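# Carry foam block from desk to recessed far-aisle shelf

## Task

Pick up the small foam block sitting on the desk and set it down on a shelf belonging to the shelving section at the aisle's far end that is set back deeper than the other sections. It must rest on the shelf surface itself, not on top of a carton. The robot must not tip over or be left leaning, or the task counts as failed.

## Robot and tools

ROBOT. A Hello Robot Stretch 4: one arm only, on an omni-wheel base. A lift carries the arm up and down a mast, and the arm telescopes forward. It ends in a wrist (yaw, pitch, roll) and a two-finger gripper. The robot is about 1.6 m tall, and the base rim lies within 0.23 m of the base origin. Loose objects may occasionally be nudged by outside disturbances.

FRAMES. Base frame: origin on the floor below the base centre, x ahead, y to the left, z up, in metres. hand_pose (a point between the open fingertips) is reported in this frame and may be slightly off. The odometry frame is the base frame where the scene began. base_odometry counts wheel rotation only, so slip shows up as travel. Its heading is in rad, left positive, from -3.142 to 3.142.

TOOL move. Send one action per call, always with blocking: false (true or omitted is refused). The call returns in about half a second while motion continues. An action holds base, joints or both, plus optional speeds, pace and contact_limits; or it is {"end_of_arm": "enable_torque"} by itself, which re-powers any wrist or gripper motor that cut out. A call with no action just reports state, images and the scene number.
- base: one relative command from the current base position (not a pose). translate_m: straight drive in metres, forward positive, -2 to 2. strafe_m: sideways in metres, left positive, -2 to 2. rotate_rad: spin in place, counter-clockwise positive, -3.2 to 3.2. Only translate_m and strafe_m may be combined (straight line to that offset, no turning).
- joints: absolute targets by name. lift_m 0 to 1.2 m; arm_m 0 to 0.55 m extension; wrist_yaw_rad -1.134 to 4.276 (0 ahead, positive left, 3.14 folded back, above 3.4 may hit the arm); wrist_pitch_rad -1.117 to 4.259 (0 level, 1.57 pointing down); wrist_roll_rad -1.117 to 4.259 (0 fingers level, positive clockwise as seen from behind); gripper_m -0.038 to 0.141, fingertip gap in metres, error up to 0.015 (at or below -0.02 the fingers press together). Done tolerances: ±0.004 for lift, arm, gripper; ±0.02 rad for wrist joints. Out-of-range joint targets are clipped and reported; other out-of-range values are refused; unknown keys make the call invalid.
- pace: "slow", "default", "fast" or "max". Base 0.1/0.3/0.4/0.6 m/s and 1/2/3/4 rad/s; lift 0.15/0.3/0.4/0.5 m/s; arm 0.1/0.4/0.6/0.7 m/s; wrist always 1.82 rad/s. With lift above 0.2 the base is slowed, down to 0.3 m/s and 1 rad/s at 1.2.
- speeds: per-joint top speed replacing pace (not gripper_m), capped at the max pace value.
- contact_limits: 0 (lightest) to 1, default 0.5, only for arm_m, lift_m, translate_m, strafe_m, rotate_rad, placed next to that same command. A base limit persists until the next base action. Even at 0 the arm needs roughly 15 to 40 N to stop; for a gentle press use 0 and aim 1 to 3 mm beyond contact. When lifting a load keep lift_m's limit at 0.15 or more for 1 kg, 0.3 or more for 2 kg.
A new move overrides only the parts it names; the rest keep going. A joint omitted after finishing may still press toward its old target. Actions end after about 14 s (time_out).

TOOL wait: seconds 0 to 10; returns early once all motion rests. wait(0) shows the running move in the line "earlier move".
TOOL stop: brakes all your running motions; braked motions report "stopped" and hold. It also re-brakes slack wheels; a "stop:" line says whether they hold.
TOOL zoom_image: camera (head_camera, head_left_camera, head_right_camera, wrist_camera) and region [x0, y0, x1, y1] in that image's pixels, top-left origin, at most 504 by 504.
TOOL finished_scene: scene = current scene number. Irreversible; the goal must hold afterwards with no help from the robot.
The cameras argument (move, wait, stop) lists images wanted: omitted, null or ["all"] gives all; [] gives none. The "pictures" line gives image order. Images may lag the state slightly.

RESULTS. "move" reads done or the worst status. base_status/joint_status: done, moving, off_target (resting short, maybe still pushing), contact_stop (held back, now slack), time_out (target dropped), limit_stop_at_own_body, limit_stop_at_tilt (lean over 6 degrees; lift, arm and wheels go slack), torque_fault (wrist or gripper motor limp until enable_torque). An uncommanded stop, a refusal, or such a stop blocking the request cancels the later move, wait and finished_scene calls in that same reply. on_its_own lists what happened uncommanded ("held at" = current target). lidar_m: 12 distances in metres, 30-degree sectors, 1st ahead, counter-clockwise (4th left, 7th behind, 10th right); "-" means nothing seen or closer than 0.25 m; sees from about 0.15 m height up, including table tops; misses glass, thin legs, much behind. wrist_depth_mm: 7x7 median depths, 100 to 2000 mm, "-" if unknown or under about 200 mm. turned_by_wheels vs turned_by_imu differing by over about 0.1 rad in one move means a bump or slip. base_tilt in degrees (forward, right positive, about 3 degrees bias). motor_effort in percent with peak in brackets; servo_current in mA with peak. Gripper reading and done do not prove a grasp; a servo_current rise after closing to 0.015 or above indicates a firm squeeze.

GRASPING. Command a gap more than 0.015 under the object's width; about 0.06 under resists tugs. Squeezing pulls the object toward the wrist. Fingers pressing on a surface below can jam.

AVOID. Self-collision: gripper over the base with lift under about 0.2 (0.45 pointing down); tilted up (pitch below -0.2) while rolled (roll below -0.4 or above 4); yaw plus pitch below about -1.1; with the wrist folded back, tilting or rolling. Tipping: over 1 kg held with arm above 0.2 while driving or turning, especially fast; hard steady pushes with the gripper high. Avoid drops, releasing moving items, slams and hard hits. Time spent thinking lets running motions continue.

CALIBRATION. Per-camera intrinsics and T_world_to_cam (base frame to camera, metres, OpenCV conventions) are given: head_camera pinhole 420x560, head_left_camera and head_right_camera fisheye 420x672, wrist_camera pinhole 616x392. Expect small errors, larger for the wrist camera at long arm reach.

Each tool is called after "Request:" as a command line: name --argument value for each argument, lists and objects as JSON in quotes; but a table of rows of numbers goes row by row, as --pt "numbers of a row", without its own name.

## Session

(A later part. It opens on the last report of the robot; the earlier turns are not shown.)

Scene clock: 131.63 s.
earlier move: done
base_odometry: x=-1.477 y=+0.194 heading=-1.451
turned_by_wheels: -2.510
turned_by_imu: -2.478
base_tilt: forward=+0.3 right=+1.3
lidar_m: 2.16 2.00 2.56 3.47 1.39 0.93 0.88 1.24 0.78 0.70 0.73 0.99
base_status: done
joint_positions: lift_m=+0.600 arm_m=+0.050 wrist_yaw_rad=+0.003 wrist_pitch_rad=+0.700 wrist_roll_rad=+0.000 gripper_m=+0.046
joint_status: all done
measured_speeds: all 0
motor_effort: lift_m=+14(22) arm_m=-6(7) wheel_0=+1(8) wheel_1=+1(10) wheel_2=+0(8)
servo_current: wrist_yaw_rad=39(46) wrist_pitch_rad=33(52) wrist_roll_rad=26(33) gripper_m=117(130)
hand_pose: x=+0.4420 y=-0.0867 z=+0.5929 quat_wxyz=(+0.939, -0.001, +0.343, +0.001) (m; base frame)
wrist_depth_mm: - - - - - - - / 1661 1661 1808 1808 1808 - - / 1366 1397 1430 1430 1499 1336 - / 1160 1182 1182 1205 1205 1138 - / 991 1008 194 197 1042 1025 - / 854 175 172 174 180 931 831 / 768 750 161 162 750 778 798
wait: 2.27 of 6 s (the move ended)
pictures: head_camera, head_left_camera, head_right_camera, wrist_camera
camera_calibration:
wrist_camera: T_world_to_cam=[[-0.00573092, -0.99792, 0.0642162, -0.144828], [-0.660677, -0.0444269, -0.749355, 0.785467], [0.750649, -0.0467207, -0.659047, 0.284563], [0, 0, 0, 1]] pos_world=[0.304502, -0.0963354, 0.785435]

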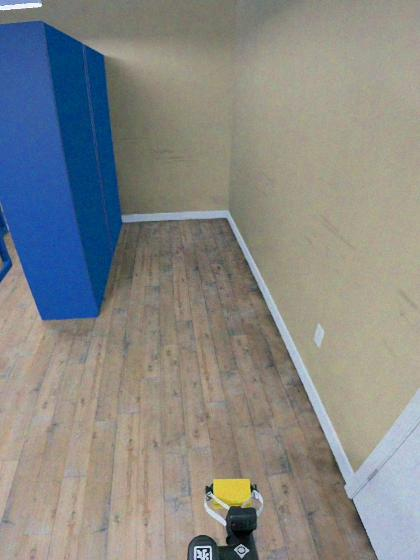

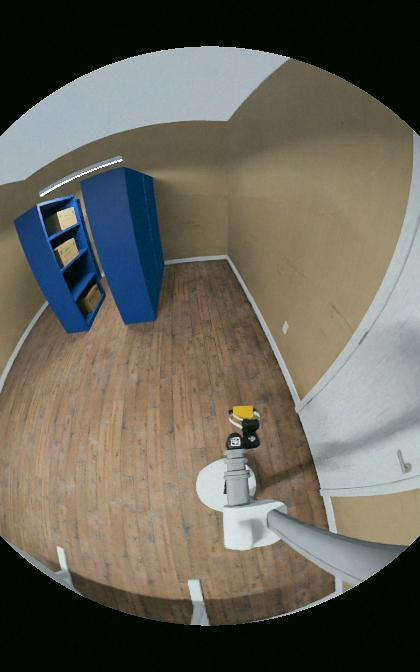

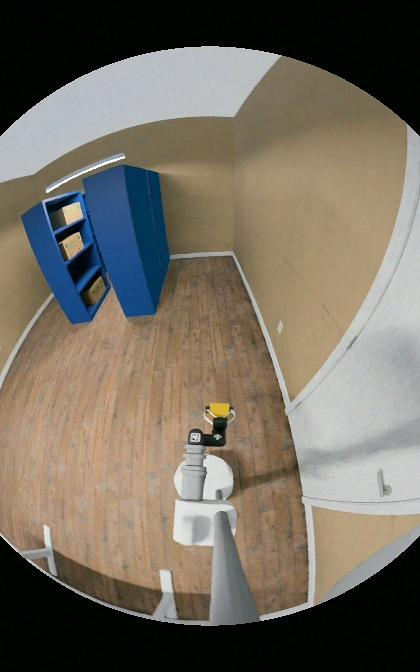

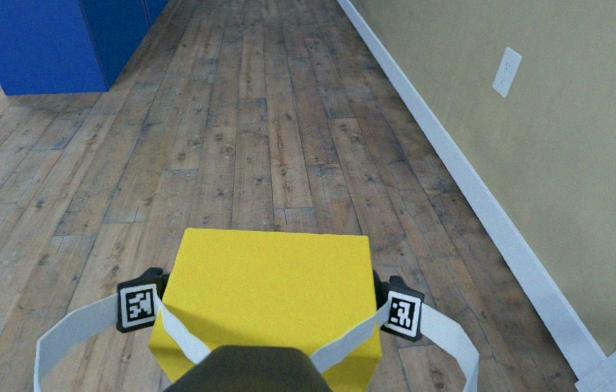

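Request:
move --base '{"rotate_rad": 0.12}' --blocking false --cameras '[]'

Request:
wait --seconds 2 --cameras '[]'

Request:
move --base '{"strafe_m": 1.3, "translate_m": 0.9}' --blocking false --cameras '[]'

Request:
wait --seconds 9 --cameras '["head_camera", "wrist_camera", "head_right_camera"]'

Scene clock: 141.87 s.
move: moving
base_odometry: x=-1.477 y=+0.194 heading=-1.331
turned_by_wheels: +0.120
turned_by_imu: +0.118
base_tilt: forward=+0.5 right=+1.4
lidar_m: 2.13 2.00 2.79 3.47 1.25 0.88 0.99 1.09 0.73 0.71 0.77 1.09
base_status: rotate_rad moving
joint_positions: lift_m=+0.600 arm_m=+0.050 wrist_yaw_rad=+0.003 wrist_pitch_rad=+0.700 wrist_roll_rad=+0.000 gripper_m=+0.046
joint_status: not commanded
measured_speeds: translate_m=+0.000 strafe_m=+0.000 rotate_rad=+0.008 lift_m=+0.000 arm_m=+0.000 wrist_yaw_rad=+0.000 wrist_pitch_rad=+0.000 wrist_roll_rad=+0.000
motor_effort: lift_m=+14(15) arm_m=-6(7) wheel_0=-2(6) wheel_1=-2(6) wheel_2=-1(8)
servo_current: wrist_yaw_rad=39(52) wrist_pitch_rad=39(52) wrist_roll_rad=20(33) gripper_m=104(124)
hand_pose: x=+0.4420 y=-0.0867 z=+0.5929 quat_wxyz=(+0.939, -0.001, +0.343, +0.001) (m; base frame)
wrist_depth_mm: - - - - - - - / 1756 1756 1808 1808 1863 1708 - / 1430 1397 1430 1430 1464 1464 - / 1160 1182 1182 1182 1205 1205 1098 / 991 1008 193 197 1042 1025 960 / 866 176 173 174 180 931 878 / 759 750 160 161 759 768 831
pictures: none
No camera images: "cameras" was empty.

Scene clock: 142.13 s.
earlier move: done
base_odometry: x=-1.477 y=+0.194 heading=-1.331
turned_by_wheels: +0.000
turned_by_imu: +0.000
base_tilt: forward=+0.4 right=+1.4
lidar_m: 2.18 2.02 2.76 3.48 1.26 0.89 1.00 1.10 0.73 0.69 0.77 1.12
base_status: done
joint_positions: lift_m=+0.600 arm_m=+0.050 wrist_yaw_rad=+0.003 wrist_pitch_rad=+0.700 wrist_roll_rad=+0.000 gripper_m=+0.046
joint_status: not commanded
measured_speeds: all 0
motor_effort: lift_m=+15(15) arm_m=-7(7) wheel_0=-2(6) wheel_1=-1(6) wheel_2=+0(8)
servo_current: wrist_yaw_rad=46(52) wrist_pitch_rad=46(52) wrist_roll_rad=33(33) gripper_m=130(130)
hand_pose: x=+0.4420 y=-0.0867 z=+0.5929 quat_wxyz=(+0.939, -0.001, +0.343, +0.001) (m; base frame)
wrist_depth_mm: - - - - - - - / 1756 1661 1808 1808 1863 1756 - / 1397 1397 1430 1464 1499 1430 - / 1182 1160 1182 1205 1205 1229 - / 991 1008 194 197 1042 1042 991 / 866 176 172 174 180 917 891 / 759 759 160 162 759 768 809
wait: 0.27 of 2 s (the move ended)
pictures: none
No camera images: "cameras" was empty.

Scene clock: 142.63 s.
move: moving
base_odometry: x=-1.447 y=+0.182 heading=-1.331
turned_by_wheels: +0.000
turned_by_imu: +0.000
base_tilt: forward=+0.5 right=+1.3
lidar_m: 2.07 2.01 2.77 3.43 1.25 0.91 0.96 1.13 0.76 0.75 0.78 1.15
base_status: translate_m moving; strafe_m moving
joint_positions: lift_m=+0.600 arm_m=+0.050 wrist_yaw_rad=+0.003 wrist_pitch_rad=+0.700 wrist_roll_rad=+0.000 gripper_m=+0.046
joint_status: not commanded
measured_speeds: translate_m=+0.070 strafe_m=+0.103 rotate_rad=-0.004 lift_m=+0.000 arm_m=+0.000 wrist_yaw_rad=+0.000 wrist_pitch_rad=+0.000 wrist_roll_rad=+0.000
motor_effort: lift_m=+15(15) arm_m=-6(7) wheel_0=-6(7) wheel_1=+9(10) wheel_2=-7(8)
servo_current: wrist_yaw_rad=33(46) wrist_pitch_rad=52(52) wrist_roll_rad=33(33) gripper_m=104(124)
hand_pose: x=+0.4420 y=-0.0867 z=+0.5929 quat_wxyz=(+0.939, -0.001, +0.343, +0.001) (m; base frame)
wrist_depth_mm: - - - - - - - / 1756 1708 1808 1863 1863 1708 - / 1397 1397 1430 1430 1499 1397 - / 1160 1182 1182 1182 1205 1229 1060 / 976 991 193 197 1025 1042 991 / 854 175 172 173 180 917 891 / 768 750 161 162 759 778 831
pictures: none
No camera images: "cameras" was empty.

Scene clock: 148.87 s.
earlier move: done
base_odometry: x=-0.001 y=-0.372 heading=-1.331
turned_by_wheels: +0.000
turned_by_imu: +0.004
base_tilt: forward=+0.4 right=+1.5
lidar_m: 1.08 1.12 2.24 2.15 2.28 2.63 1.75 1.80 2.12 2.05 2.13 1.09
base_status: done
joint_positions: lift_m=+0.600 arm_m=+0.050 wrist_yaw_rad=+0.003 wrist_pitch_rad=+0.700 wrist_roll_rad=+0.000 gripper_m=+0.046
joint_status: not commanded
measured_speeds: all 0
motor_effort: lift_m=+15(15) arm_m=-7(7) wheel_0=-3(7) wheel_1=-1(10) wheel_2=-1(8)
servo_current: wrist_yaw_rad=33(52) wrist_pitch_rad=46(52) wrist_roll_rad=33(33) gripper_m=111(130)
hand_pose: x=+0.4420 y=-0.0867 z=+0.5928 quat_wxyz=(+0.939, -0.001, +0.343, +0.001) (m; base frame)
wrist_depth_mm: - 1255 - - 1336 - - / - 1182 1708 1808 1182 - - / - - 1430 1430 960 - 1537 / - 1098 1182 1205 - - 1229 / 991 991 195 197 1042 1042 1042 / 866 176 172 173 180 931 904 / 768 759 161 162 759 768 831
wait: 6.23 of 9 s (the move ended)
pictures: head_camera, head_right_camera, wrist_camera
camera_calibration:
wrist_camera: T_world_to_cam=[[-0.00573092, -0.99792, 0.0642162, -0.144821], [-0.660677, -0.0444269, -0.749355, 0.785392], [0.750649, -0.0467207, -0.659047, 0.284497], [0, 0, 0, 1]] pos_world=[0.304502, -0.0963354, 0.785335]

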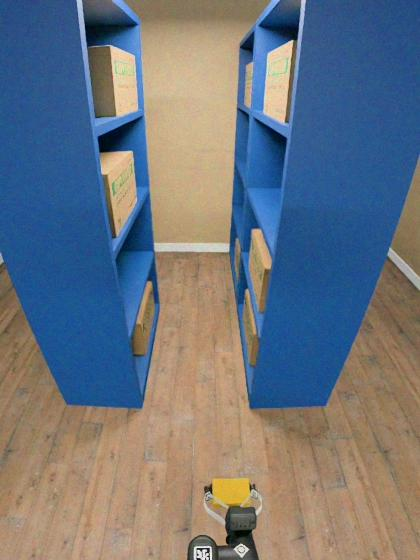

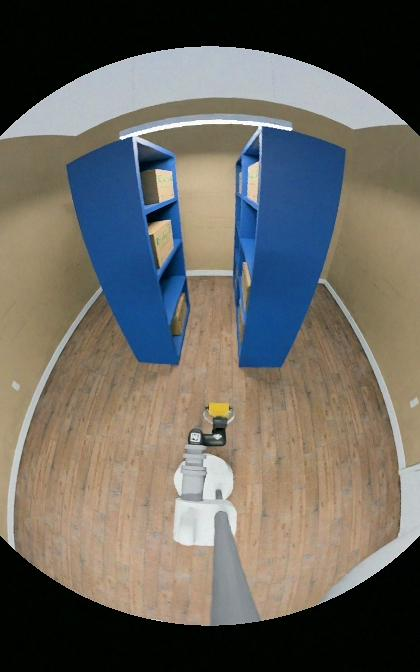

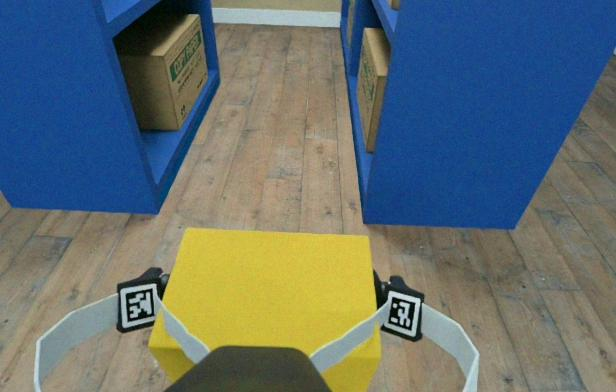

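Request:
move --base '{"rotate_rad": 0.045}' --blocking false --cameras '[]'

Request:
wait --seconds 1 --cameras '[]'

Request:
move --base '{"translate_m": 0.75, "strafe_m": -0.045}' --pace "default" --contact_limits '{"translate_m": 0.3}' --blocking false --cameras '[]'

Request:
wait --seconds 6 --cameras '["head_camera", "wrist_camera"]'

Scene clock: 171.70 s.
move: moving
base_odometry: x=-0.001 y=-0.372 heading=-1.286
turned_by_wheels: +0.045
turned_by_imu: +0.043
base_tilt: forward=+0.4 right=+1.4
lidar_m: 1.13 1.11 2.22 2.13 2.31 1.77 1.72 1.82 2.10 2.04 2.20 1.09
base_status: rotate_rad moving
joint_positions: lift_m=+0.600 arm_m=+0.050 wrist_yaw_rad=+0.003 wrist_pitch_rad=+0.700 wrist_roll_rad=+0.000 gripper_m=+0.046
joint_status: not commanded
measured_speeds: all 0
motor_effort: lift_m=+15(15) arm_m=-6(7) wheel_0=-2(6) wheel_1=+1(5) wheel_2=-2(5)
servo_current: wrist_yaw_rad=33(52) wrist_pitch_rad=52(59) wrist_roll_rad=26(33) gripper_m=117(124)
hand_pose: x=+0.4420 y=-0.0868 z=+0.5928 quat_wxyz=(+0.939, -0.001, +0.343, +0.001) (m; base frame)
wrist_depth_mm: - 1255 1499 - 1576 - - / - 1205 1537 1863 1281 - - / - - 1430 1430 1255 - - / 1118 1098 1205 1205 1205 - 1229 / 991 1008 195 197 1042 1025 1042 / 854 175 173 174 180 931 904 / 768 750 161 161 768 768 820
pictures: none
No camera images: "cameras" was empty.

Scene clock: 171.80 s.
earlier move: done
base_odometry: x=-0.001 y=-0.372 heading=-1.286
turned_by_wheels: +0.000
turned_by_imu: +0.000
base_tilt: forward=+0.4 right=+1.5
lidar_m: 1.13 1.11 2.21 2.14 2.27 1.75 1.72 1.84 2.08 2.04 2.18 1.09
base_status: done
joint_positions: lift_m=+0.600 arm_m=+0.050 wrist_yaw_rad=+0.003 wrist_pitch_rad=+0.700 wrist_roll_rad=+0.000 gripper_m=+0.046
joint_status: not commanded
measured_speeds: all 0
motor_effort: lift_m=+15(15) arm_m=-6(7) wheel_0=-2(6) wheel_1=+0(5) wheel_2=-1(5)
servo_current: wrist_yaw_rad=33(52) wrist_pitch_rad=39(59) wrist_roll_rad=26(33) gripper_m=117(124)
hand_pose: x=+0.4420 y=-0.0868 z=+0.5928 quat_wxyz=(+0.939, -0.001, +0.343, +0.001) (m; base frame)
wrist_depth_mm: - 1229 1537 - 1576 - - / - 1229 1576 1863 1255 - - / - - 1366 1430 1229 - - / 1118 1098 1182 1205 1205 - 1255 / 991 991 195 198 1042 1042 1042 / 866 175 172 174 180 931 904 / 759 750 160 162 759 768 809
wait: 0.10 of 1 s (the move ended)
pictures: none
No camera images: "cameras" was empty.

Scene clock: 172.30 s.
move: moving
base_odometry: x=+0.006 y=-0.403 heading=-1.286
turned_by_wheels: +0.000
turned_by_imu: +0.000
base_tilt: forward=+0.2 right=+1.4
lidar_m: 1.06 1.09 2.20 2.14 2.27 1.79 1.77 1.87 2.10 2.03 2.17 1.07
base_status: translate_m moving; strafe_m moving
joint_positions: lift_m=+0.600 arm_m=+0.050 wrist_yaw_rad=+0.003 wrist_pitch_rad=+0.700 wrist_roll_rad=+0.000 gripper_m=+0.046
joint_status: not commanded
measured_speeds: translate_m=+0.122 strafe_m=-0.008 rotate_rad=+0.004 lift_m=+0.000 arm_m=+0.000 wrist_yaw_rad=+0.000 wrist_pitch_rad=+0.000 wrist_roll_rad=+0.000
motor_effort: lift_m=+15(15) arm_m=-6(6) wheel_0=+7(8) wheel_1=+7(7) wheel_2=-9(10)
servo_current: wrist_yaw_rad=33(46) wrist_pitch_rad=33(52) wrist_roll_rad=33(33) gripper_m=130(130)
contact_limits: translate_m 0.3
hand_pose: x=+0.4420 y=-0.0868 z=+0.5928 quat_wxyz=(+0.939, -0.001, +0.343, +0.001) (m; base frame)
wrist_depth_mm: - 1229 - - 1576 - - / - 1205 1618 1863 1229 - - / - - 1397 1430 1182 - - / - - 1160 1182 1160 - 1229 / 991 1008 194 196 1008 1025 1060 / 854 176 173 173 180 931 904 / 768 759 160 161 759 778 820
pictures: none
No camera images: "cameras" was empty.

Scene clock: 175.80 s.
earlier move: done
base_odometry: x=+0.166 y=-1.104 heading=-1.286
turned_by_wheels: +0.000
turned_by_imu: -0.002
base_tilt: forward=+0.4 right=+1.3
lidar_m: 1.08 0.44 0.49 2.15 2.28 3.31 3.30 2.77 2.13 2.06 0.43 0.39
base_status: done
joint_positions: lift_m=+0.600 arm_m=+0.050 wrist_yaw_rad=+0.003 wrist_pitch_rad=+0.700 wrist_roll_rad=+0.000 gripper_m=+0.046
joint_status: not commanded
measured_speeds: all 0
motor_effort: lift_m=+15(15) arm_m=-6(6) wheel_0=+1(8) wheel_1=+0(7) wheel_2=+2(11)
servo_current: wrist_yaw_rad=46(46) wrist_pitch_rad=39(52) wrist_roll_rad=26(33) gripper_m=124(130)
contact_limits: translate_m 0.3
hand_pose: x=+0.4420 y=-0.0868 z=+0.5928 quat_wxyz=(+0.939, -0.001, +0.343, +0.001) (m; base frame)
wrist_depth_mm: - - - - 1464 484 338 / - - 1808 1808 1336 469 332 / 768 854 1464 1464 1138 430 329 / 661 878 1182 1205 866 627 324 / 647 854 193 197 707 559 330 / 707 176 172 174 180 504 294 / - 750 161 162 603 615 273
wait: 3.50 of 6 s (the move ended)
pictures: head_camera, wrist_camera
camera_calibration:
wrist_camera: T_world_to_cam=[[-0.00579654, -0.997924, 0.0641411, -0.144742], [-0.660677, -0.0443272, -0.74936, 0.785406], [0.750648, -0.0467203, -0.659049, 0.284499], [0, 0, 0, 1]] pos_world=[0.304502, -0.0963352, 0.785335]

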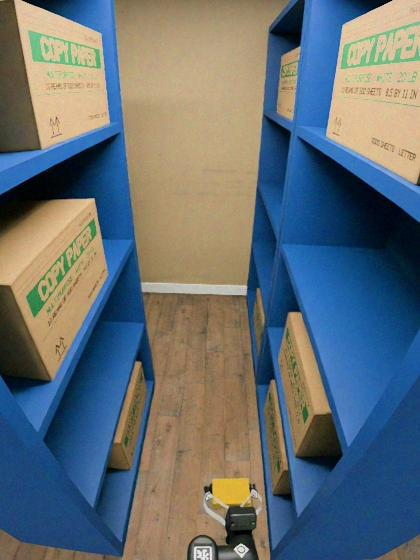

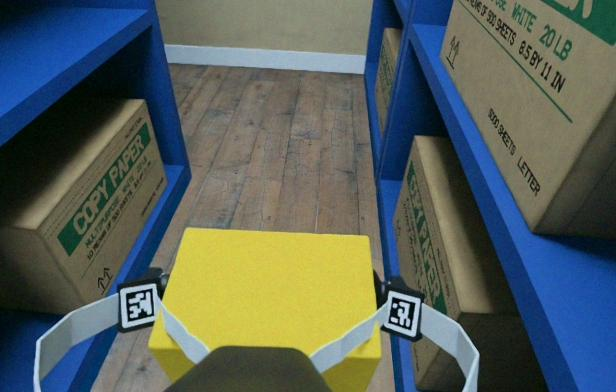

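Request:
move --base '{"translate_m": 0.35, "strafe_m": 0.02}' --pace "slow" --contact_limits '{"translate_m": 0.3}' --blocking false --cameras '[]'

Request:
wait --seconds 6 --cameras '["head_camera"]'

Scene clock: 184.50 s.
move: moving
base_odometry: x=+0.171 y=-1.116 heading=-1.286
turned_by_wheels: +0.000
turned_by_imu: +0.000
base_tilt: forward=+0.4 right=+1.4
lidar_m: 1.09 0.46 0.46 2.13 2.25 3.29 3.32 2.77 2.09 2.05 0.39 0.39
base_status: translate_m moving; strafe_m moving
joint_positions: lift_m=+0.600 arm_m=+0.050 wrist_yaw_rad=+0.003 wrist_pitch_rad=+0.700 wrist_roll_rad=+0.000 gripper_m=+0.046
joint_status: not commanded
measured_speeds: translate_m=+0.050 strafe_m=+0.003 rotate_rad=+0.002 lift_m=+0.000 arm_m=+0.000 wrist_yaw_rad=+0.000 wrist_pitch_rad=+0.000 wrist_roll_rad=+0.000
motor_effort: lift_m=+15(15) arm_m=-6(6) wheel_0=+4(4) wheel_1=+5(5) wheel_2=-6(7)
servo_current: wrist_yaw_rad=33(46) wrist_pitch_rad=52(52) wrist_roll_rad=26(33) gripper_m=117(124)
contact_limits: translate_m 0.3
hand_pose: x=+0.4420 y=-0.0868 z=+0.5928 quat_wxyz=(+0.939, -0.001, +0.343, +0.001) (m; base frame)
wrist_depth_mm: - - - - 1430 480 340 / - - 1808 1808 1336 473 334 / 768 842 1464 1464 1138 433 330 / 654 878 1182 1205 866 634 322 / 634 842 194 197 707 559 325 / 691 176 173 174 180 496 294 / - 750 161 161 597 591 274
pictures: none
No camera images: "cameras" was empty.

Scene clock: 188.80 s.
earlier move: done
base_odometry: x=+0.284 y=-1.434 heading=-1.286
turned_by_wheels: +0.000
turned_by_imu: -0.002
base_tilt: forward=+0.4 right=+1.4
lidar_m: 1.54 0.37 0.29 0.28 2.23 3.22 3.68 2.81 2.20 0.26 0.29 0.42
base_status: done
joint_positions: lift_m=+0.600 arm_m=+0.050 wrist_yaw_rad=+0.003 wrist_pitch_rad=+0.700 wrist_roll_rad=+0.000 gripper_m=+0.046
joint_status: not commanded
measured_speeds: all 0
motor_effort: lift_m=+15(15) arm_m=-6(6) wheel_0=+2(5) wheel_1=+2(7) wheel_2=-3(7)
servo_current: wrist_yaw_rad=39(46) wrist_pitch_rad=39(59) wrist_roll_rad=26(39) gripper_m=124(130)
contact_limits: translate_m 0.3
hand_pose: x=+0.4420 y=-0.0868 z=+0.5928 quat_wxyz=(+0.939, -0.001, +0.343, +0.001) (m; base frame)
wrist_depth_mm: - 1499 - - 1397 544 - / - 1618 1618 - 1138 634 - / - 1430 1430 1464 1255 - 353 / 627 1160 1182 1205 1118 - 364 / 580 723 193 197 878 559 340 / 554 176 173 174 180 517 492 / 530 741 161 161 707 462 442
wait: 4.30 of 6 s (the move ended)
pictures: head_camera

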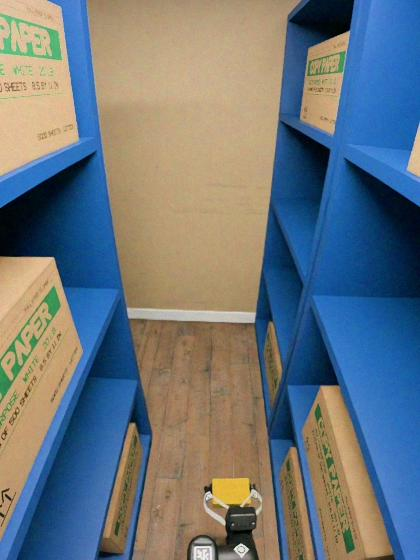

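Well centred. Continue.

Request:
move --base '{"translate_m": 0.4, "strafe_m": 0.005}' --pace "slow" --contact_limits '{"translate_m": 0.3}' --blocking false --cameras '[]'

Request:
wait --seconds 6 --cameras '["head_camera", "wrist_camera"]'

Scene clock: 194.30 s.
move: moving
base_odometry: x=+0.288 y=-1.447 heading=-1.286
turned_by_wheels: +0.000
turned_by_imu: -0.001
base_tilt: forward=+0.4 right=+1.2
lidar_m: 1.56 0.40 0.29 0.27 2.24 3.23 3.69 2.78 2.24 0.26 0.29 0.43
base_status: translate_m moving; strafe_m moving
joint_positions: lift_m=+0.600 arm_m=+0.050 wrist_yaw_rad=+0.003 wrist_pitch_rad=+0.700 wrist_roll_rad=+0.000 gripper_m=+0.046
joint_status: not commanded
measured_speeds: translate_m=+0.049 strafe_m=+0.001 rotate_rad=+0.000 lift_m=+0.000 arm_m=+0.000 wrist_yaw_rad=+0.000 wrist_pitch_rad=+0.000 wrist_roll_rad=+0.000
motor_effort: lift_m=+15(15) arm_m=-6(6) wheel_0=+5(5) wheel_1=+4(4) wheel_2=-8(8)
servo_current: wrist_yaw_rad=39(46) wrist_pitch_rad=39(52) wrist_roll_rad=26(33) gripper_m=117(124)
contact_limits: translate_m 0.3
hand_pose: x=+0.4420 y=-0.0868 z=+0.5928 quat_wxyz=(+0.939, -0.001, +0.343, +0.001) (m; base frame)
wrist_depth_mm: - 1537 - - 1397 539 - / - 1661 1661 - 1118 634 - / - 1430 1430 1464 1255 - 351 / 621 1205 1205 1205 1078 - 364 / 574 723 194 196 878 - 342 / 554 176 172 174 180 517 492 / 530 759 160 161 707 462 445
pictures: none
No camera images: "cameras" was empty.

Scene clock: 199.07 s.
earlier move: done
base_odometry: x=+0.401 y=-1.817 heading=-1.286
turned_by_wheels: +0.000
turned_by_imu: -0.001
base_tilt: forward=+0.4 right=+1.3
lidar_m: 1.41 0.36 0.26 0.25 0.27 0.39 4.11 0.44 0.30 0.28 0.32 0.49
base_status: done
joint_positions: lift_m=+0.600 arm_m=+0.050 wrist_yaw_rad=+0.003 wrist_pitch_rad=+0.700 wrist_roll_rad=+0.000 gripper_m=+0.046
joint_status: not commanded
measured_speeds: all 0
motor_effort: lift_m=+15(15) arm_m=-6(6) wheel_0=+2(6) wheel_1=+3(6) wheel_2=-2(8)
servo_current: wrist_yaw_rad=39(46) wrist_pitch_rad=46(59) wrist_roll_rad=33(33) gripper_m=117(130)
contact_limits: translate_m 0.3
hand_pose: x=+0.4420 y=-0.0868 z=+0.5928 quat_wxyz=(+0.939, -0.001, +0.343, +0.001) (m; base frame)
wrist_depth_mm: - - - - 1060 - - / - - - - 1160 - - / 1060 1336 1366 1336 1308 759 477 / 1098 1160 1182 1205 1205 707 404 / 991 991 194 197 904 609 375 / 854 175 172 174 180 539 387 / 473 750 160 161 750 512 413
wait: 4.77 of 6 s (the move ended)
pictures: head_camera, wrist_camera
camera_calibration:
wrist_camera: T_world_to_cam=[[-0.00579654, -0.997924, 0.0641411, -0.144742], [-0.660677, -0.0443272, -0.74936, 0.785406], [0.750648, -0.0467203, -0.659049, 0.284499], [0, 0, 0, 1]] pos_world=[0.304502, -0.0963352, 0.785335]

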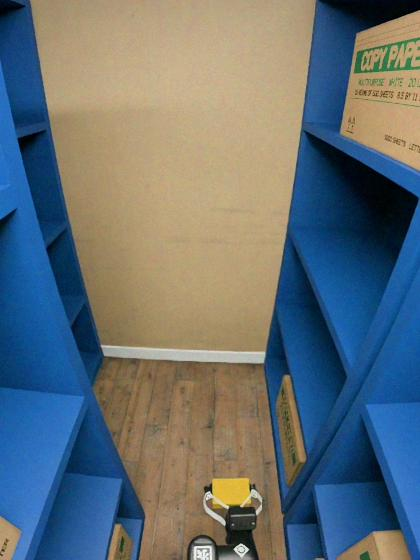

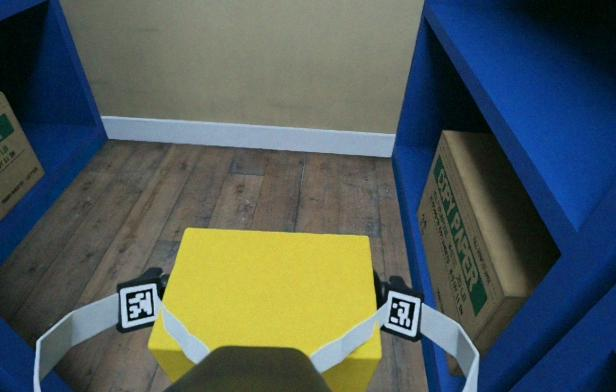

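Request:
move --base '{"translate_m": 0.78, "strafe_m": -0.01}' --pace "slow" --contact_limits '{"translate_m": 0.3}' --blocking false --cameras '[]'

Request:
wait --seconds 10 --cameras '["wrist_camera", "head_left_camera"]'

Scene clock: 205.63 s.
move: moving
base_odometry: x=+0.405 y=-1.829 heading=-1.285
turned_by_wheels: +0.000
turned_by_imu: -0.001
base_tilt: forward=+0.4 right=+1.4
lidar_m: 1.41 0.34 0.25 0.25 0.29 0.41 4.16 0.44 0.29 0.29 0.31 0.46
base_status: translate_m moving; strafe_m moving
joint_positions: lift_m=+0.600 arm_m=+0.050 wrist_yaw_rad=+0.003 wrist_pitch_rad=+0.700 wrist_roll_rad=+0.000 gripper_m=+0.046
joint_status: not commanded
measured_speeds: translate_m=+0.049 strafe_m=+0.000 rotate_rad=+0.000 lift_m=+0.000 arm_m=+0.000 wrist_yaw_rad=+0.000 wrist_pitch_rad=+0.000 wrist_roll_rad=+0.000
motor_effort: lift_m=+15(15) arm_m=-6(6) wheel_0=+5(5) wheel_1=+4(5) wheel_2=-5(7)
servo_current: wrist_yaw_rad=39(46) wrist_pitch_rad=46(65) wrist_roll_rad=33(33) gripper_m=117(124)
contact_limits: translate_m 0.3
hand_pose: x=+0.4420 y=-0.0868 z=+0.5928 quat_wxyz=(+0.939, -0.001, +0.343, +0.001) (m; base frame)
wrist_depth_mm: - - - - - - - / - - - - 1160 - - / - 1336 1366 1336 1308 768 477 / 1098 1160 1182 1205 1182 707 404 / 991 991 194 197 917 609 379 / 866 175 172 174 180 539 375 / 741 750 161 161 732 517 404
pictures: none
No camera images: "cameras" was empty.

Scene clock: 214.20 s.
earlier move: done
base_odometry: x=+0.611 y=-2.568 heading=-1.285
turned_by_wheels: +0.000
turned_by_imu: -0.003
base_tilt: forward=+0.3 right=+1.4
lidar_m: 0.63 0.69 0.69 0.66 0.35 0.34 1.18 0.47 0.35 0.33 0.35 0.53
base_status: done
joint_positions: lift_m=+0.600 arm_m=+0.050 wrist_yaw_rad=+0.003 wrist_pitch_rad=+0.700 wrist_roll_rad=+0.000 gripper_m=+0.046
joint_status: not commanded
measured_speeds: all 0
motor_effort: lift_m=+15(15) arm_m=-6(6) wheel_0=+3(7) wheel_1=+3(6) wheel_2=-3(7)
servo_current: wrist_yaw_rad=33(46) wrist_pitch_rad=39(65) wrist_roll_rad=33(39) gripper_m=124(130)
contact_limits: translate_m 0.3
hand_pose: x=+0.4420 y=-0.0868 z=+0.5928 quat_wxyz=(+0.939, -0.001, +0.343, +0.001) (m; base frame)
wrist_depth_mm: 375 364 359 353 349 342 342 / 413 404 402 392 387 377 368 / 455 452 449 436 430 418 413 / - - - - 462 462 439 / - - 193 192 - - 462 / - 174 172 174 180 569 539 / 759 750 161 161 173 683 661
wait: 8.57 of 10 s (the move ended)
pictures: head_left_camera, wrist_camera
camera_calibration:
wrist_camera: T_world_to_cam=[[-0.00579654, -0.997924, 0.0641411, -0.144742], [-0.660677, -0.0443272, -0.74936, 0.785406], [0.750648, -0.0467203, -0.659049, 0.284499], [0, 0, 0, 1]] pos_world=[0.304502, -0.0963352, 0.785335]

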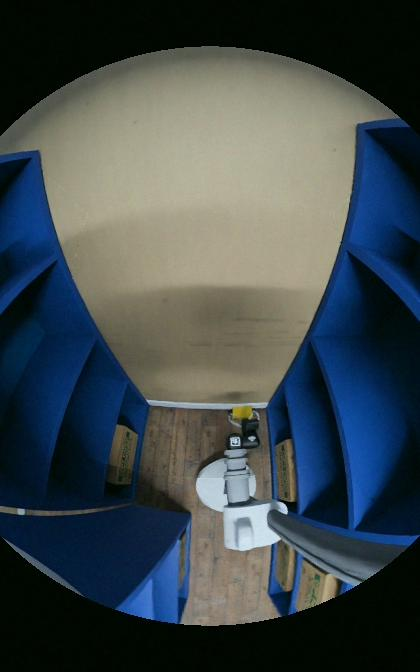

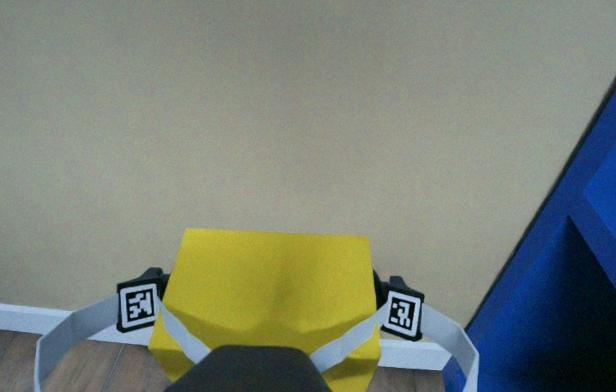

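Same geometry as before. Rotate left.

Request:
move --base '{"rotate_rad": 1.57}' --joints '{"lift_m": 0.645}' --pace "slow" --contact_limits '{"rotate_rad": 0.3}' --blocking false --cameras '[]'

Request:
wait --seconds 5 --cameras '["wrist_camera", "head_camera"]'

Scene clock: 219.40 s.
move: moving
base_odometry: x=+0.611 y=-2.568 heading=-1.156
turned_by_wheels: +0.130
turned_by_imu: +0.127
base_tilt: forward=+0.3 right=+1.3
lidar_m: 0.63 0.72 0.66 0.61 0.33 0.41 0.86 0.42 0.32 0.34 0.36 0.62
base_status: rotate_rad moving
joint_positions: lift_m=+0.625 arm_m=+0.050 wrist_yaw_rad=+0.003 wrist_pitch_rad=+0.700 wrist_roll_rad=+0.000 gripper_m=+0.046
joint_status: lift_m moving
measured_speeds: translate_m=+0.000 strafe_m=+0.002 rotate_rad=+0.495 lift_m=+0.091 arm_m=+0.000 wrist_yaw_rad=+0.000 wrist_pitch_rad=+0.000 wrist_roll_rad=+0.000
motor_effort: lift_m=+23(26) arm_m=-6(6) wheel_0=-7(7) wheel_1=-6(6) wheel_2=-5(6)
servo_current: wrist_yaw_rad=39(46) wrist_pitch_rad=52(52) wrist_roll_rad=26(33) gripper_m=111(124)
contact_limits: rotate_rad 0.3
hand_pose: x=+0.4420 y=-0.0868 z=+0.6180 quat_wxyz=(+0.939, -0.001, +0.343, +0.001) (m; base frame)
wrist_depth_mm: 402 384 366 353 338 325 317 / 442 427 407 389 373 357 345 / - 466 452 436 415 397 384 / - - - 473 455 442 427 / - - 193 193 - - 466 / 842 173 173 173 180 - 500 / 788 778 161 161 163 - 569
pictures: none
No camera images: "cameras" was empty.

Scene clock: 221.77 s.
earlier move: done
base_odometry: x=+0.611 y=-2.568 heading=+0.284
turned_by_wheels: +1.440
turned_by_imu: +1.421
base_tilt: forward=+0.4 right=+1.3
lidar_m: 0.67 0.36 0.33 1.18 0.51 0.33 0.35 0.37 0.53 0.64 0.69 0.68
base_status: done
joint_positions: lift_m=+0.645 arm_m=+0.050 wrist_yaw_rad=+0.003 wrist_pitch_rad=+0.700 wrist_roll_rad=+0.000 gripper_m=+0.046
joint_status: all done
measured_speeds: all 0
motor_effort: lift_m=+24(26) arm_m=-6(6) wheel_0=-3(7) wheel_1=-2(6) wheel_2=-3(7)
servo_current: wrist_yaw_rad=39(46) wrist_pitch_rad=33(52) wrist_roll_rad=26(39) gripper_m=124(130)
contact_limits: rotate_rad 0.3
hand_pose: x=+0.4420 y=-0.0868 z=+0.6371 quat_wxyz=(+0.939, -0.001, +0.343, +0.001) (m; base frame)
wrist_depth_mm: 404 488 798 788 778 778 778 / 439 521 668 683 691 707 723 / 469 504 530 539 549 554 564 / 473 - 683 715 699 496 496 / 462 - 193 197 647 654 - / 462 174 172 173 180 - - / 445 181 161 161 798 798 798
wait: 2.37 of 5 s (the move ended)
pictures: head_camera, wrist_camera
camera_calibration:
wrist_camera: T_world_to_cam=[[-0.00579654, -0.997924, 0.0641411, -0.147584], [-0.660677, -0.0443272, -0.74936, 0.818603], [0.750648, -0.0467203, -0.659049, 0.313695], [0, 0, 0, 1]] pos_world=[0.304502, -0.0963352, 0.829635]

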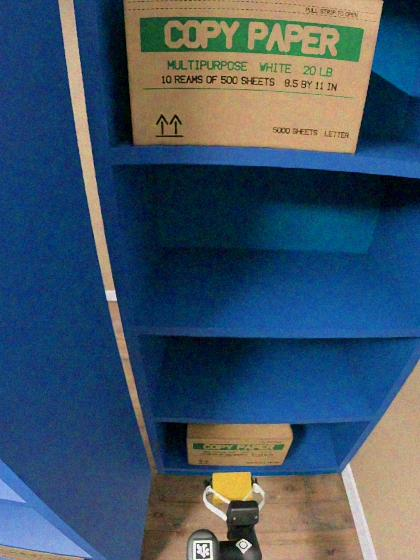

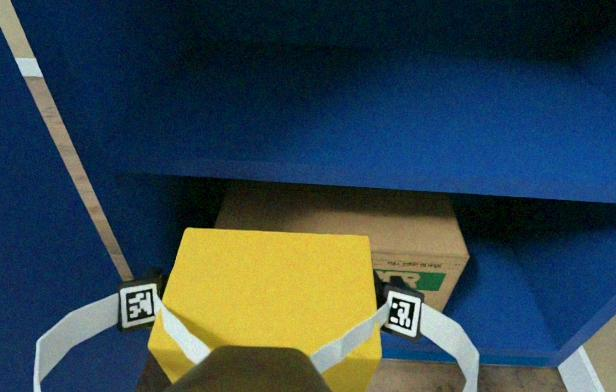

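Request:
move --joints '{"arm_m": 0.48}' --speeds '{"arm_m": 0.2}' --contact_limits '{"arm_m": 0.1}' --blocking false --cameras '[]'

Request:
wait --seconds 5 --cameras '["wrist_camera"]'

Request:
move --joints '{"lift_m": 0.576}' --speeds '{"lift_m": 0.06}' --contact_limits '{"lift_m": 0.05}' --blocking false --cameras '[]'

Request:
wait --seconds 3 --cameras '["wrist_camera"]'

Request:
move --joints '{"lift_m": 0.564}' --speeds '{"lift_m": 0.03}' --contact_limits '{"lift_m": 0.05}' --blocking false --cameras '[]'

Request:
wait --seconds 2 --cameras '["wrist_camera"]'

Scene clock: 232.87 s.
move: moving
base_odometry: x=+0.611 y=-2.568 heading=+0.284
turned_by_wheels: +0.000
turned_by_imu: -0.001
base_tilt: forward=+0.4 right=+1.3
lidar_m: 0.67 0.36 0.34 1.18 0.49 0.35 0.34 0.37 0.51 0.64 0.68 0.68
base_status: not commanded
joint_positions: lift_m=+0.645 arm_m=+0.102 wrist_yaw_rad=+0.003 wrist_pitch_rad=+0.700 wrist_roll_rad=+0.000 gripper_m=+0.046
joint_status: arm_m moving
measured_speeds: translate_m=+0.000 strafe_m=+0.000 rotate_rad=+0.000 lift_m=+0.000 arm_m=+0.198 wrist_yaw_rad=+0.000 wrist_pitch_rad=+0.000 wrist_roll_rad=+0.000
motor_effort: lift_m=+24(24) arm_m=+6(9) wheel_0=-3(3) wheel_1=-2(2) wheel_2=-3(3)
servo_current: wrist_yaw_rad=33(39) wrist_pitch_rad=39(52) wrist_roll_rad=33(39) gripper_m=117(124)
contact_limits: arm_m 0.1; rotate_rad 0.3
hand_pose: x=+0.4940 y=-0.0868 z=+0.6371 quat_wxyz=(+0.939, -0.001, +0.343, +0.001) (m; base frame)
wrist_depth_mm: 384 500 778 768 768 759 750 / 402 508 668 676 691 707 732 / 439 512 530 539 549 554 564 / 473 466 469 480 469 469 473 / 466 - 194 197 634 627 - / 445 174 173 174 180 - - / 449 778 160 161 741 798 -
pictures: none
No camera images: "cameras" was empty.

Scene clock: 235.30 s.
earlier move: done
base_odometry: x=+0.611 y=-2.568 heading=+0.284
turned_by_wheels: +0.000
turned_by_imu: -0.001
base_tilt: forward=+0.4 right=+1.4
lidar_m: 0.66 0.35 0.34 1.17 0.50 0.34 0.34 0.37 0.53 0.63 0.69 0.68
base_status: not commanded
joint_positions: lift_m=+0.645 arm_m=+0.480 wrist_yaw_rad=+0.003 wrist_pitch_rad=+0.700 wrist_roll_rad=+0.000 gripper_m=+0.046
joint_status: all done
measured_speeds: all 0
motor_effort: lift_m=+24(24) arm_m=+7(10) wheel_0=-3(3) wheel_1=-2(2) wheel_2=-3(3)
servo_current: wrist_yaw_rad=46(52) wrist_pitch_rad=39(59) wrist_roll_rad=26(39) gripper_m=124(137)
contact_limits: arm_m 0.1; rotate_rad 0.3
hand_pose: x=+0.8715 y=-0.0868 z=+0.6371 quat_wxyz=(+0.939, -0.001, +0.343, +0.001) (m; base frame)
wrist_depth_mm: 364 410 404 402 394 389 387 / 368 455 449 445 433 430 424 / 375 492 488 492 488 480 473 / 379 427 436 442 452 452 455 / 353 370 194 196 379 384 387 / 317 176 173 173 180 336 336 / 281 283 161 162 286 287 303
wait: 2.43 of 5 s (the move ended)
pictures: wrist_camera
camera_calibration:
wrist_camera: T_world_to_cam=[[-0.00579654, -0.997924, 0.0641411, -0.145094], [-0.660677, -0.0443272, -0.74936, 1.10236], [0.750648, -0.0467203, -0.659049, -0.00870844], [0, 0, 0, 1]] pos_world=[0.734002, -0.0963352, 0.829635]

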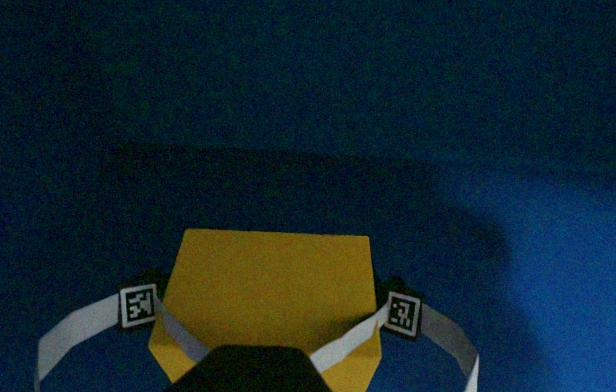

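Scene clock: 235.80 s.
move: moving
base_odometry: x=+0.611 y=-2.568 heading=+0.284
turned_by_wheels: +0.000
turned_by_imu: +0.000
base_tilt: forward=+0.3 right=+1.3
lidar_m: 0.66 0.35 0.36 1.16 0.49 0.34 0.34 0.38 0.51 0.64 0.66 0.69
base_status: not commanded
joint_positions: lift_m=+0.621 arm_m=+0.480 wrist_yaw_rad=+0.003 wrist_pitch_rad=+0.700 wrist_roll_rad=+0.000 gripper_m=+0.046
joint_status: lift_m moving
measured_speeds: translate_m=+0.000 strafe_m=+0.000 rotate_rad=+0.000 lift_m=-0.060 arm_m=+0.000 wrist_yaw_rad=+0.000 wrist_pitch_rad=+0.000 wrist_roll_rad=+0.000
motor_effort: lift_m=+15(24) arm_m=+7(7) wheel_0=-3(3) wheel_1=-1(2) wheel_2=-3(3)
servo_current: wrist_yaw_rad=33(46) wrist_pitch_rad=39(52) wrist_roll_rad=33(33) gripper_m=117(130)
contact_limits: arm_m 0.1; lift_m 0.05; rotate_rad 0.3
hand_pose: x=+0.8715 y=-0.0868 z=+0.6132 quat_wxyz=(+0.939, -0.001, +0.343, +0.001) (m; base frame)
wrist_depth_mm: 362 407 404 399 394 387 387 / 368 452 449 445 436 430 421 / 375 466 484 477 473 473 469 / 370 399 404 410 413 421 427 / 336 342 194 197 353 357 359 / 294 176 172 173 180 315 312 / 259 258 161 161 265 265 281
pictures: none
No camera images: "cameras" was empty.

Scene clock: 236.93 s.
earlier move: done
base_odometry: x=+0.611 y=-2.568 heading=+0.284
turned_by_wheels: +0.000
turned_by_imu: +0.000
base_tilt: forward=+0.3 right=+1.4
lidar_m: 0.67 0.34 0.34 1.16 0.48 0.35 0.35 0.37 0.52 0.64 0.70 0.70
base_status: not commanded
joint_positions: lift_m=+0.576 arm_m=+0.480 wrist_yaw_rad=+0.003 wrist_pitch_rad=+0.700 wrist_roll_rad=+0.000 gripper_m=+0.046
joint_status: all done
measured_speeds: all 0
motor_effort: lift_m=+14(24) arm_m=+7(7) wheel_0=-3(3) wheel_1=-2(2) wheel_2=-3(3)
servo_current: wrist_yaw_rad=33(46) wrist_pitch_rad=59(59) wrist_roll_rad=33(33) gripper_m=117(130)
contact_limits: arm_m 0.1; lift_m 0.05; rotate_rad 0.3
hand_pose: x=+0.8715 y=-0.0868 z=+0.5689 quat_wxyz=(+0.939, -0.001, +0.343, +0.001) (m; base frame)
wrist_depth_mm: 364 410 407 402 394 387 389 / 368 449 449 445 439 433 421 / 362 397 402 404 415 418 427 / 324 329 334 338 342 347 349 / 278 283 193 197 291 294 296 / 242 176 172 174 181 255 257 / 214 213 161 161 219 220 230
wait: 1.13 of 3 s (the move ended)
pictures: wrist_camera
camera_calibration:
wrist_camera: T_world_to_cam=[[-0.00579654, -0.997924, 0.0641411, -0.14072], [-0.660677, -0.0443272, -0.74936, 1.05126], [0.750648, -0.0467203, -0.659049, -0.0536556], [0, 0, 0, 1]] pos_world=[0.734002, -0.0963352, 0.761435]

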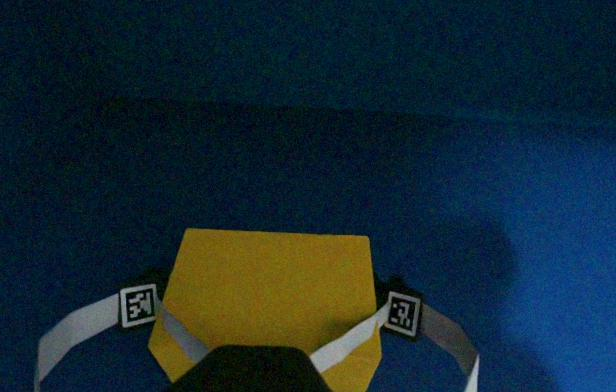

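Scene clock: 237.43 s.
move: moving
base_odometry: x=+0.611 y=-2.568 heading=+0.284
turned_by_wheels: +0.000
turned_by_imu: +0.000
base_tilt: forward=+0.2 right=+1.5
lidar_m: 0.67 0.34 0.35 1.19 0.49 0.35 0.34 0.35 0.54 0.65 0.66 0.69
base_status: not commanded
joint_positions: lift_m=+0.564 arm_m=+0.480 wrist_yaw_rad=+0.003 wrist_pitch_rad=+0.700 wrist_roll_rad=+0.000 gripper_m=+0.046
joint_status: lift_m moving
measured_speeds: translate_m=+0.000 strafe_m=+0.000 rotate_rad=+0.000 lift_m=-0.002 arm_m=+0.000 wrist_yaw_rad=+0.000 wrist_pitch_rad=+0.000 wrist_roll_rad=+0.000
motor_effort: lift_m=+13(16) arm_m=+7(7) wheel_0=-3(3) wheel_1=-2(2) wheel_2=-3(3)
servo_current: wrist_yaw_rad=46(46) wrist_pitch_rad=46(52) wrist_roll_rad=33(33) gripper_m=117(124)
contact_limits: arm_m 0.1; lift_m 0.05; rotate_rad 0.3
hand_pose: x=+0.8715 y=-0.0868 z=+0.5569 quat_wxyz=(+0.939, -0.001, +0.343, +0.001) (m; base frame)
wrist_depth_mm: 362 410 404 402 394 389 389 / 368 442 439 442 436 430 424 / 353 375 379 387 389 397 404 / 309 312 317 320 324 327 332 / 264 267 194 196 274 278 281 / 229 176 173 174 181 241 243 / 202 200 161 162 206 208 218
pictures: none
No camera images: "cameras" was empty.

Scene clock: 237.73 s.
earlier move: done
base_odometry: x=+0.611 y=-2.568 heading=+0.284
turned_by_wheels: +0.000
turned_by_imu: +0.000
base_tilt: forward=+0.4 right=+1.3
lidar_m: 0.65 0.35 0.34 1.14 0.48 0.34 0.33 0.38 0.50 0.63 0.66 0.69
base_status: not commanded
joint_positions: lift_m=+0.564 arm_m=+0.480 wrist_yaw_rad=+0.003 wrist_pitch_rad=+0.700 wrist_roll_rad=+0.000 gripper_m=+0.046
joint_status: all done
measured_speeds: all 0
motor_effort: lift_m=+15(16) arm_m=+6(7) wheel_0=-3(3) wheel_1=-2(2) wheel_2=-3(3)
servo_current: wrist_yaw_rad=33(46) wrist_pitch_rad=26(52) wrist_roll_rad=26(33) gripper_m=117(124)
contact_limits: arm_m 0.1; lift_m 0.05; rotate_rad 0.3
hand_pose: x=+0.8715 y=-0.0868 z=+0.5569 quat_wxyz=(+0.939, -0.001, +0.343, +0.001) (m; base frame)
wrist_depth_mm: 364 410 407 402 394 387 389 / 366 442 442 436 436 430 421 / 355 375 379 387 392 397 407 / 309 310 315 320 324 327 332 / 263 267 194 197 274 277 281 / 229 176 173 174 181 241 242 / 202 200 160 161 206 208 218
wait: 0.30 of 2 s (the move ended)
pictures: wrist_camera
camera_calibration:
wrist_camera: T_world_to_cam=[[-0.00579654, -0.997924, 0.0641411, -0.13995], [-0.660677, -0.0443272, -0.74936, 1.04226], [0.750648, -0.0467203, -0.659049, -0.0615642], [0, 0, 0, 1]] pos_world=[0.734002, -0.0963352, 0.749435]

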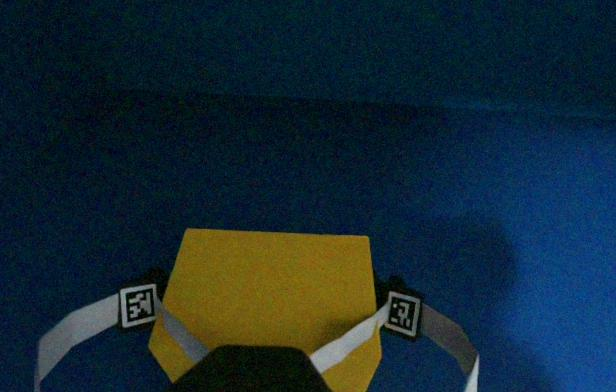

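Request:
move --joints '{"lift_m":0.559}' --speeds '{"lift_m":0.03}' --contact_limits '{"lift_m":0.05}' --blocking false --cameras '[]'

Request:
wait --seconds 1.5 --cameras '["wrist_camera"]'

Scene clock: 314.20 s.
move: moving
base_odometry: x=+0.611 y=-2.568 heading=+0.284
turned_by_wheels: +0.000
turned_by_imu: -0.001
base_tilt: forward=+0.3 right=+1.3
lidar_m: 0.66 0.33 0.35 1.17 0.48 0.35 0.34 0.37 0.54 0.64 0.69 0.69
base_status: not commanded
joint_positions: lift_m=+0.559 arm_m=+0.480 wrist_yaw_rad=+0.003 wrist_pitch_rad=+0.700 wrist_roll_rad=+0.000 gripper_m=+0.046
joint_status: lift_m moving
measured_speeds: all 0
motor_effort: lift_m=+14(16) arm_m=+7(7) wheel_0=-3(3) wheel_1=-2(2) wheel_2=-3(3)
servo_current: wrist_yaw_rad=33(46) wrist_pitch_rad=33(46) wrist_roll_rad=26(33) gripper_m=111(117)
contact_limits: arm_m 0.1; lift_m 0.05; rotate_rad 0.3
hand_pose: x=+0.8715 y=-0.0868 z=+0.5519 quat_wxyz=(+0.939, -0.001, +0.343, +0.001) (m; base frame)
wrist_depth_mm: 362 410 407 399 394 387 387 / 368 442 439 433 436 430 421 / 351 368 373 379 384 392 397 / 303 306 309 314 317 320 325 / 257 262 194 196 270 272 274 / 224 176 172 173 180 236 237 / 195 197 160 161 203 203 214
pictures: none
No camera images: "cameras" was empty.

Scene clock: 314.23 s.
earlier move: done
base_odometry: x=+0.611 y=-2.568 heading=+0.284
turned_by_wheels: +0.000
turned_by_imu: +0.000
base_tilt: forward=+0.3 right=+1.6
lidar_m: 0.67 0.34 0.36 1.15 0.50 0.34 0.33 0.35 0.51 0.65 0.69 0.69
base_status: not commanded
joint_positions: lift_m=+0.559 arm_m=+0.480 wrist_yaw_rad=+0.003 wrist_pitch_rad=+0.700 wrist_roll_rad=+0.000 gripper_m=+0.046
joint_status: all done
measured_speeds: all 0
motor_effort: lift_m=+14(16) arm_m=+7(7) wheel_0=-3(3) wheel_1=-2(2) wheel_2=-3(3)
servo_current: wrist_yaw_rad=33(46) wrist_pitch_rad=46(46) wrist_roll_rad=26(33) gripper_m=111(117)
contact_limits: arm_m 0.1; lift_m 0.05; rotate_rad 0.3
hand_pose: x=+0.8715 y=-0.0868 z=+0.5519 quat_wxyz=(+0.939, -0.001, +0.343, +0.001) (m; base frame)
wrist_depth_mm: 362 410 402 399 394 389 387 / 370 439 439 436 436 430 424 / 349 366 375 379 384 392 397 / 304 306 310 314 317 322 327 / 258 262 195 196 268 272 276 / 224 176 172 174 180 236 237 / 195 197 160 161 203 204 214
wait: 0.03 of 1.5 s (the move ended)
pictures: wrist_camera
camera_calibration:
wrist_camera: T_world_to_cam=[[-0.00579654, -0.997924, 0.0641411, -0.139629], [-0.660677, -0.0443272, -0.74936, 1.03852], [0.750648, -0.0467203, -0.659049, -0.0648594], [0, 0, 0, 1]] pos_world=[0.734002, -0.0963352, 0.744435]

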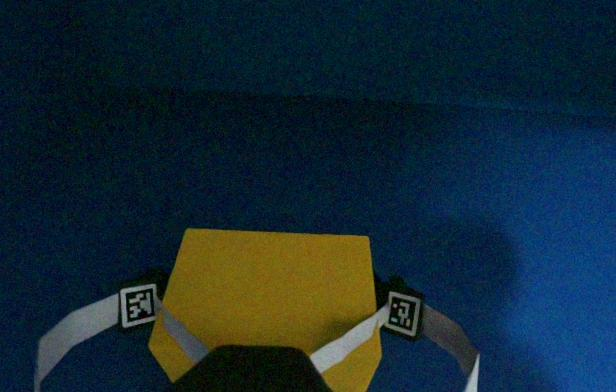

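Request:
move --joints '{"lift_m":0.554}' --speeds '{"lift_m":0.03}' --contact_limits '{"lift_m":0.05}' --blocking false --cameras '[]'

Request:
wait --seconds 1.5 --cameras '["wrist_camera"]'

Scene clock: 318.60 s.
move: moving
base_odometry: x=+0.611 y=-2.568 heading=+0.284
turned_by_wheels: +0.000
turned_by_imu: -0.001
base_tilt: forward=+0.2 right=+1.4
lidar_m: 0.66 0.37 0.34 1.16 0.48 0.35 0.33 0.38 0.52 0.65 0.68 0.68
base_status: not commanded
joint_positions: lift_m=+0.555 arm_m=+0.480 wrist_yaw_rad=+0.003 wrist_pitch_rad=+0.700 wrist_roll_rad=+0.000 gripper_m=+0.046
joint_status: lift_m moving
measured_speeds: all 0
motor_effort: lift_m=+11(14) arm_m=+7(7) wheel_0=-2(3) wheel_1=-2(2) wheel_2=-3(3)
servo_current: wrist_yaw_rad=39(39) wrist_pitch_rad=46(46) wrist_roll_rad=33(33) gripper_m=111(124)
contact_limits: arm_m 0.1; lift_m 0.05; rotate_rad 0.3
hand_pose: x=+0.8715 y=-0.0868 z=+0.5471 quat_wxyz=(+0.939, -0.001, +0.343, +0.001) (m; base frame)
wrist_depth_mm: 366 407 399 399 394 389 387 / 373 439 436 442 433 430 424 / 353 375 379 382 389 402 402 / 306 307 312 317 319 324 329 / 258 263 194 197 270 272 276 / 224 176 171 173 181 236 237 / 195 197 160 160 202 203 213
pictures: none
No camera images: "cameras" was empty.

Scene clock: 318.67 s.
earlier move: done
base_odometry: x=+0.611 y=-2.568 heading=+0.284
turned_by_wheels: +0.000
turned_by_imu: +0.000
base_tilt: forward=+0.3 right=+1.4
lidar_m: 0.66 0.34 0.34 1.16 0.49 0.34 0.35 0.37 0.52 0.62 0.67 0.70
base_status: not commanded
joint_positions: lift_m=+0.555 arm_m=+0.480 wrist_yaw_rad=+0.003 wrist_pitch_rad=+0.700 wrist_roll_rad=+0.000 gripper_m=+0.046
joint_status: all done
measured_speeds: all 0
motor_effort: lift_m=+12(14) arm_m=+7(7) wheel_0=-3(3) wheel_1=-2(2) wheel_2=-3(3)
servo_current: wrist_yaw_rad=39(39) wrist_pitch_rad=39(46) wrist_roll_rad=33(33) gripper_m=117(124)
contact_limits: arm_m 0.1; lift_m 0.05; rotate_rad 0.3
hand_pose: x=+0.8715 y=-0.0868 z=+0.5471 quat_wxyz=(+0.939, -0.001, +0.343, +0.001) (m; base frame)
wrist_depth_mm: 368 407 404 399 394 392 389 / 370 439 436 439 436 430 421 / 355 375 379 384 392 397 404 / 304 307 314 315 320 324 327 / 259 263 194 197 270 272 274 / 224 177 172 173 181 236 237 / 195 197 160 160 202 202 213
wait: 0.07 of 1.5 s (the move ended)
pictures: wrist_camera
camera_calibration:
wrist_camera: T_world_to_cam=[[-0.00579654, -0.997924, 0.0641411, -0.139322], [-0.660677, -0.0443272, -0.74936, 1.03492], [0.750648, -0.0467203, -0.659049, -0.0680228], [0, 0, 0, 1]] pos_world=[0.734002, -0.0963352, 0.739635]

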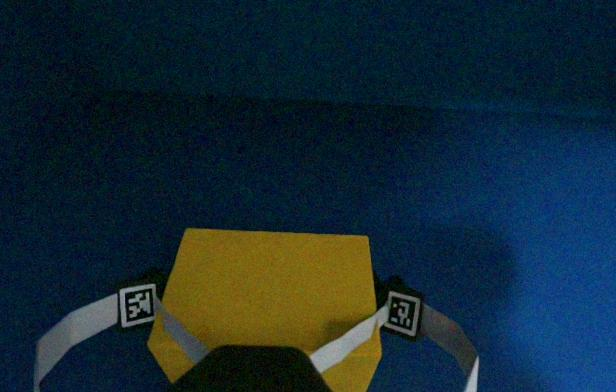

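Request:
move --joints '{"lift_m":0.549}' --speeds '{"lift_m":0.03}' --contact_limits '{"lift_m":0.05}' --blocking false --cameras '[]'

Request:
wait --seconds 1.5 --cameras '["wrist_camera"]'

Scene clock: 323.07 s.
move: moving
base_odometry: x=+0.611 y=-2.568 heading=+0.284
turned_by_wheels: +0.000
turned_by_imu: -0.001
base_tilt: forward=+0.3 right=+1.4
lidar_m: 0.65 0.35 0.35 1.18 0.50 0.34 0.34 0.37 0.53 0.64 0.69 0.68
base_status: not commanded
joint_positions: lift_m=+0.550 arm_m=+0.480 wrist_yaw_rad=+0.003 wrist_pitch_rad=+0.699 wrist_roll_rad=+0.000 gripper_m=+0.046
joint_status: lift_m moving
measured_speeds: all 0
motor_effort: lift_m=+8(13) arm_m=+7(7) wheel_0=-1(2) wheel_1=-1(2) wheel_2=-3(3)
servo_current: wrist_yaw_rad=26(46) wrist_pitch_rad=59(59) wrist_roll_rad=26(33) gripper_m=98(117)
contact_limits: arm_m 0.1; lift_m 0.05; rotate_rad 0.3
hand_pose: x=+0.8716 y=-0.0868 z=+0.5424 quat_wxyz=(+0.939, -0.001, +0.343, +0.001) (m; base frame)
wrist_depth_mm: 368 404 402 399 394 389 387 / 377 439 436 442 433 427 424 / 355 375 377 387 394 399 407 / 306 307 312 315 319 324 329 / 257 263 193 196 270 272 276 / 223 169 170 172 181 236 236 / 192 195 158 159 200 202 213
pictures: none
No camera images: "cameras" was empty.

Scene clock: 323.13 s.
earlier move: done
base_odometry: x=+0.611 y=-2.568 heading=+0.284
turned_by_wheels: +0.000
turned_by_imu: +0.000
base_tilt: forward=+0.2 right=+1.4
lidar_m: 0.67 0.36 0.35 1.18 0.48 0.34 0.34 0.36 0.52 0.64 0.69 0.69
base_status: not commanded
joint_positions: lift_m=+0.550 arm_m=+0.480 wrist_yaw_rad=+0.003 wrist_pitch_rad=+0.699 wrist_roll_rad=+0.000 gripper_m=+0.046
joint_status: all done
measured_speeds: all 0
motor_effort: lift_m=+9(13) arm_m=+7(7) wheel_0=-1(2) wheel_1=+0(2) wheel_2=-3(3)
servo_current: wrist_yaw_rad=39(46) wrist_pitch_rad=39(59) wrist_roll_rad=26(33) gripper_m=104(117)
contact_limits: arm_m 0.1; lift_m 0.05; rotate_rad 0.3
hand_pose: x=+0.8716 y=-0.0868 z=+0.5424 quat_wxyz=(+0.939, -0.001, +0.343, +0.001) (m; base frame)
wrist_depth_mm: 370 404 404 399 394 389 384 / 375 439 436 442 433 430 424 / 353 373 377 384 392 397 404 / 304 306 310 315 319 324 327 / 257 262 194 197 268 272 276 / 222 169 171 172 181 236 236 / 192 195 158 159 200 202 212
wait: 0.07 of 1.5 s (the move ended)
pictures: wrist_camera
camera_calibration:
wrist_camera: T_world_to_cam=[[-0.00582382, -0.997924, 0.0641372, -0.138997], [-0.66036, -0.044326, -0.74964, 1.03137], [0.750927, -0.0467194, -0.658731, -0.0715591], [0, 0, 0, 1]] pos_world=[0.734002, -0.0963352, 0.734934]

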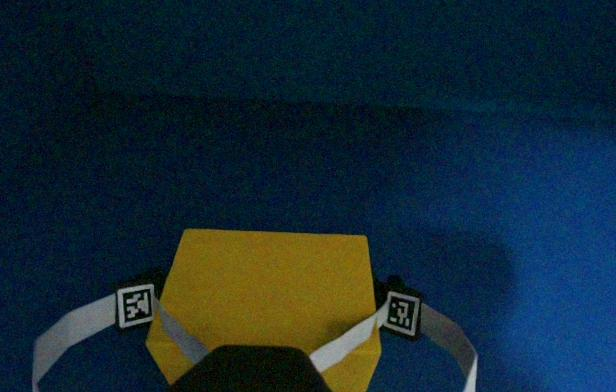

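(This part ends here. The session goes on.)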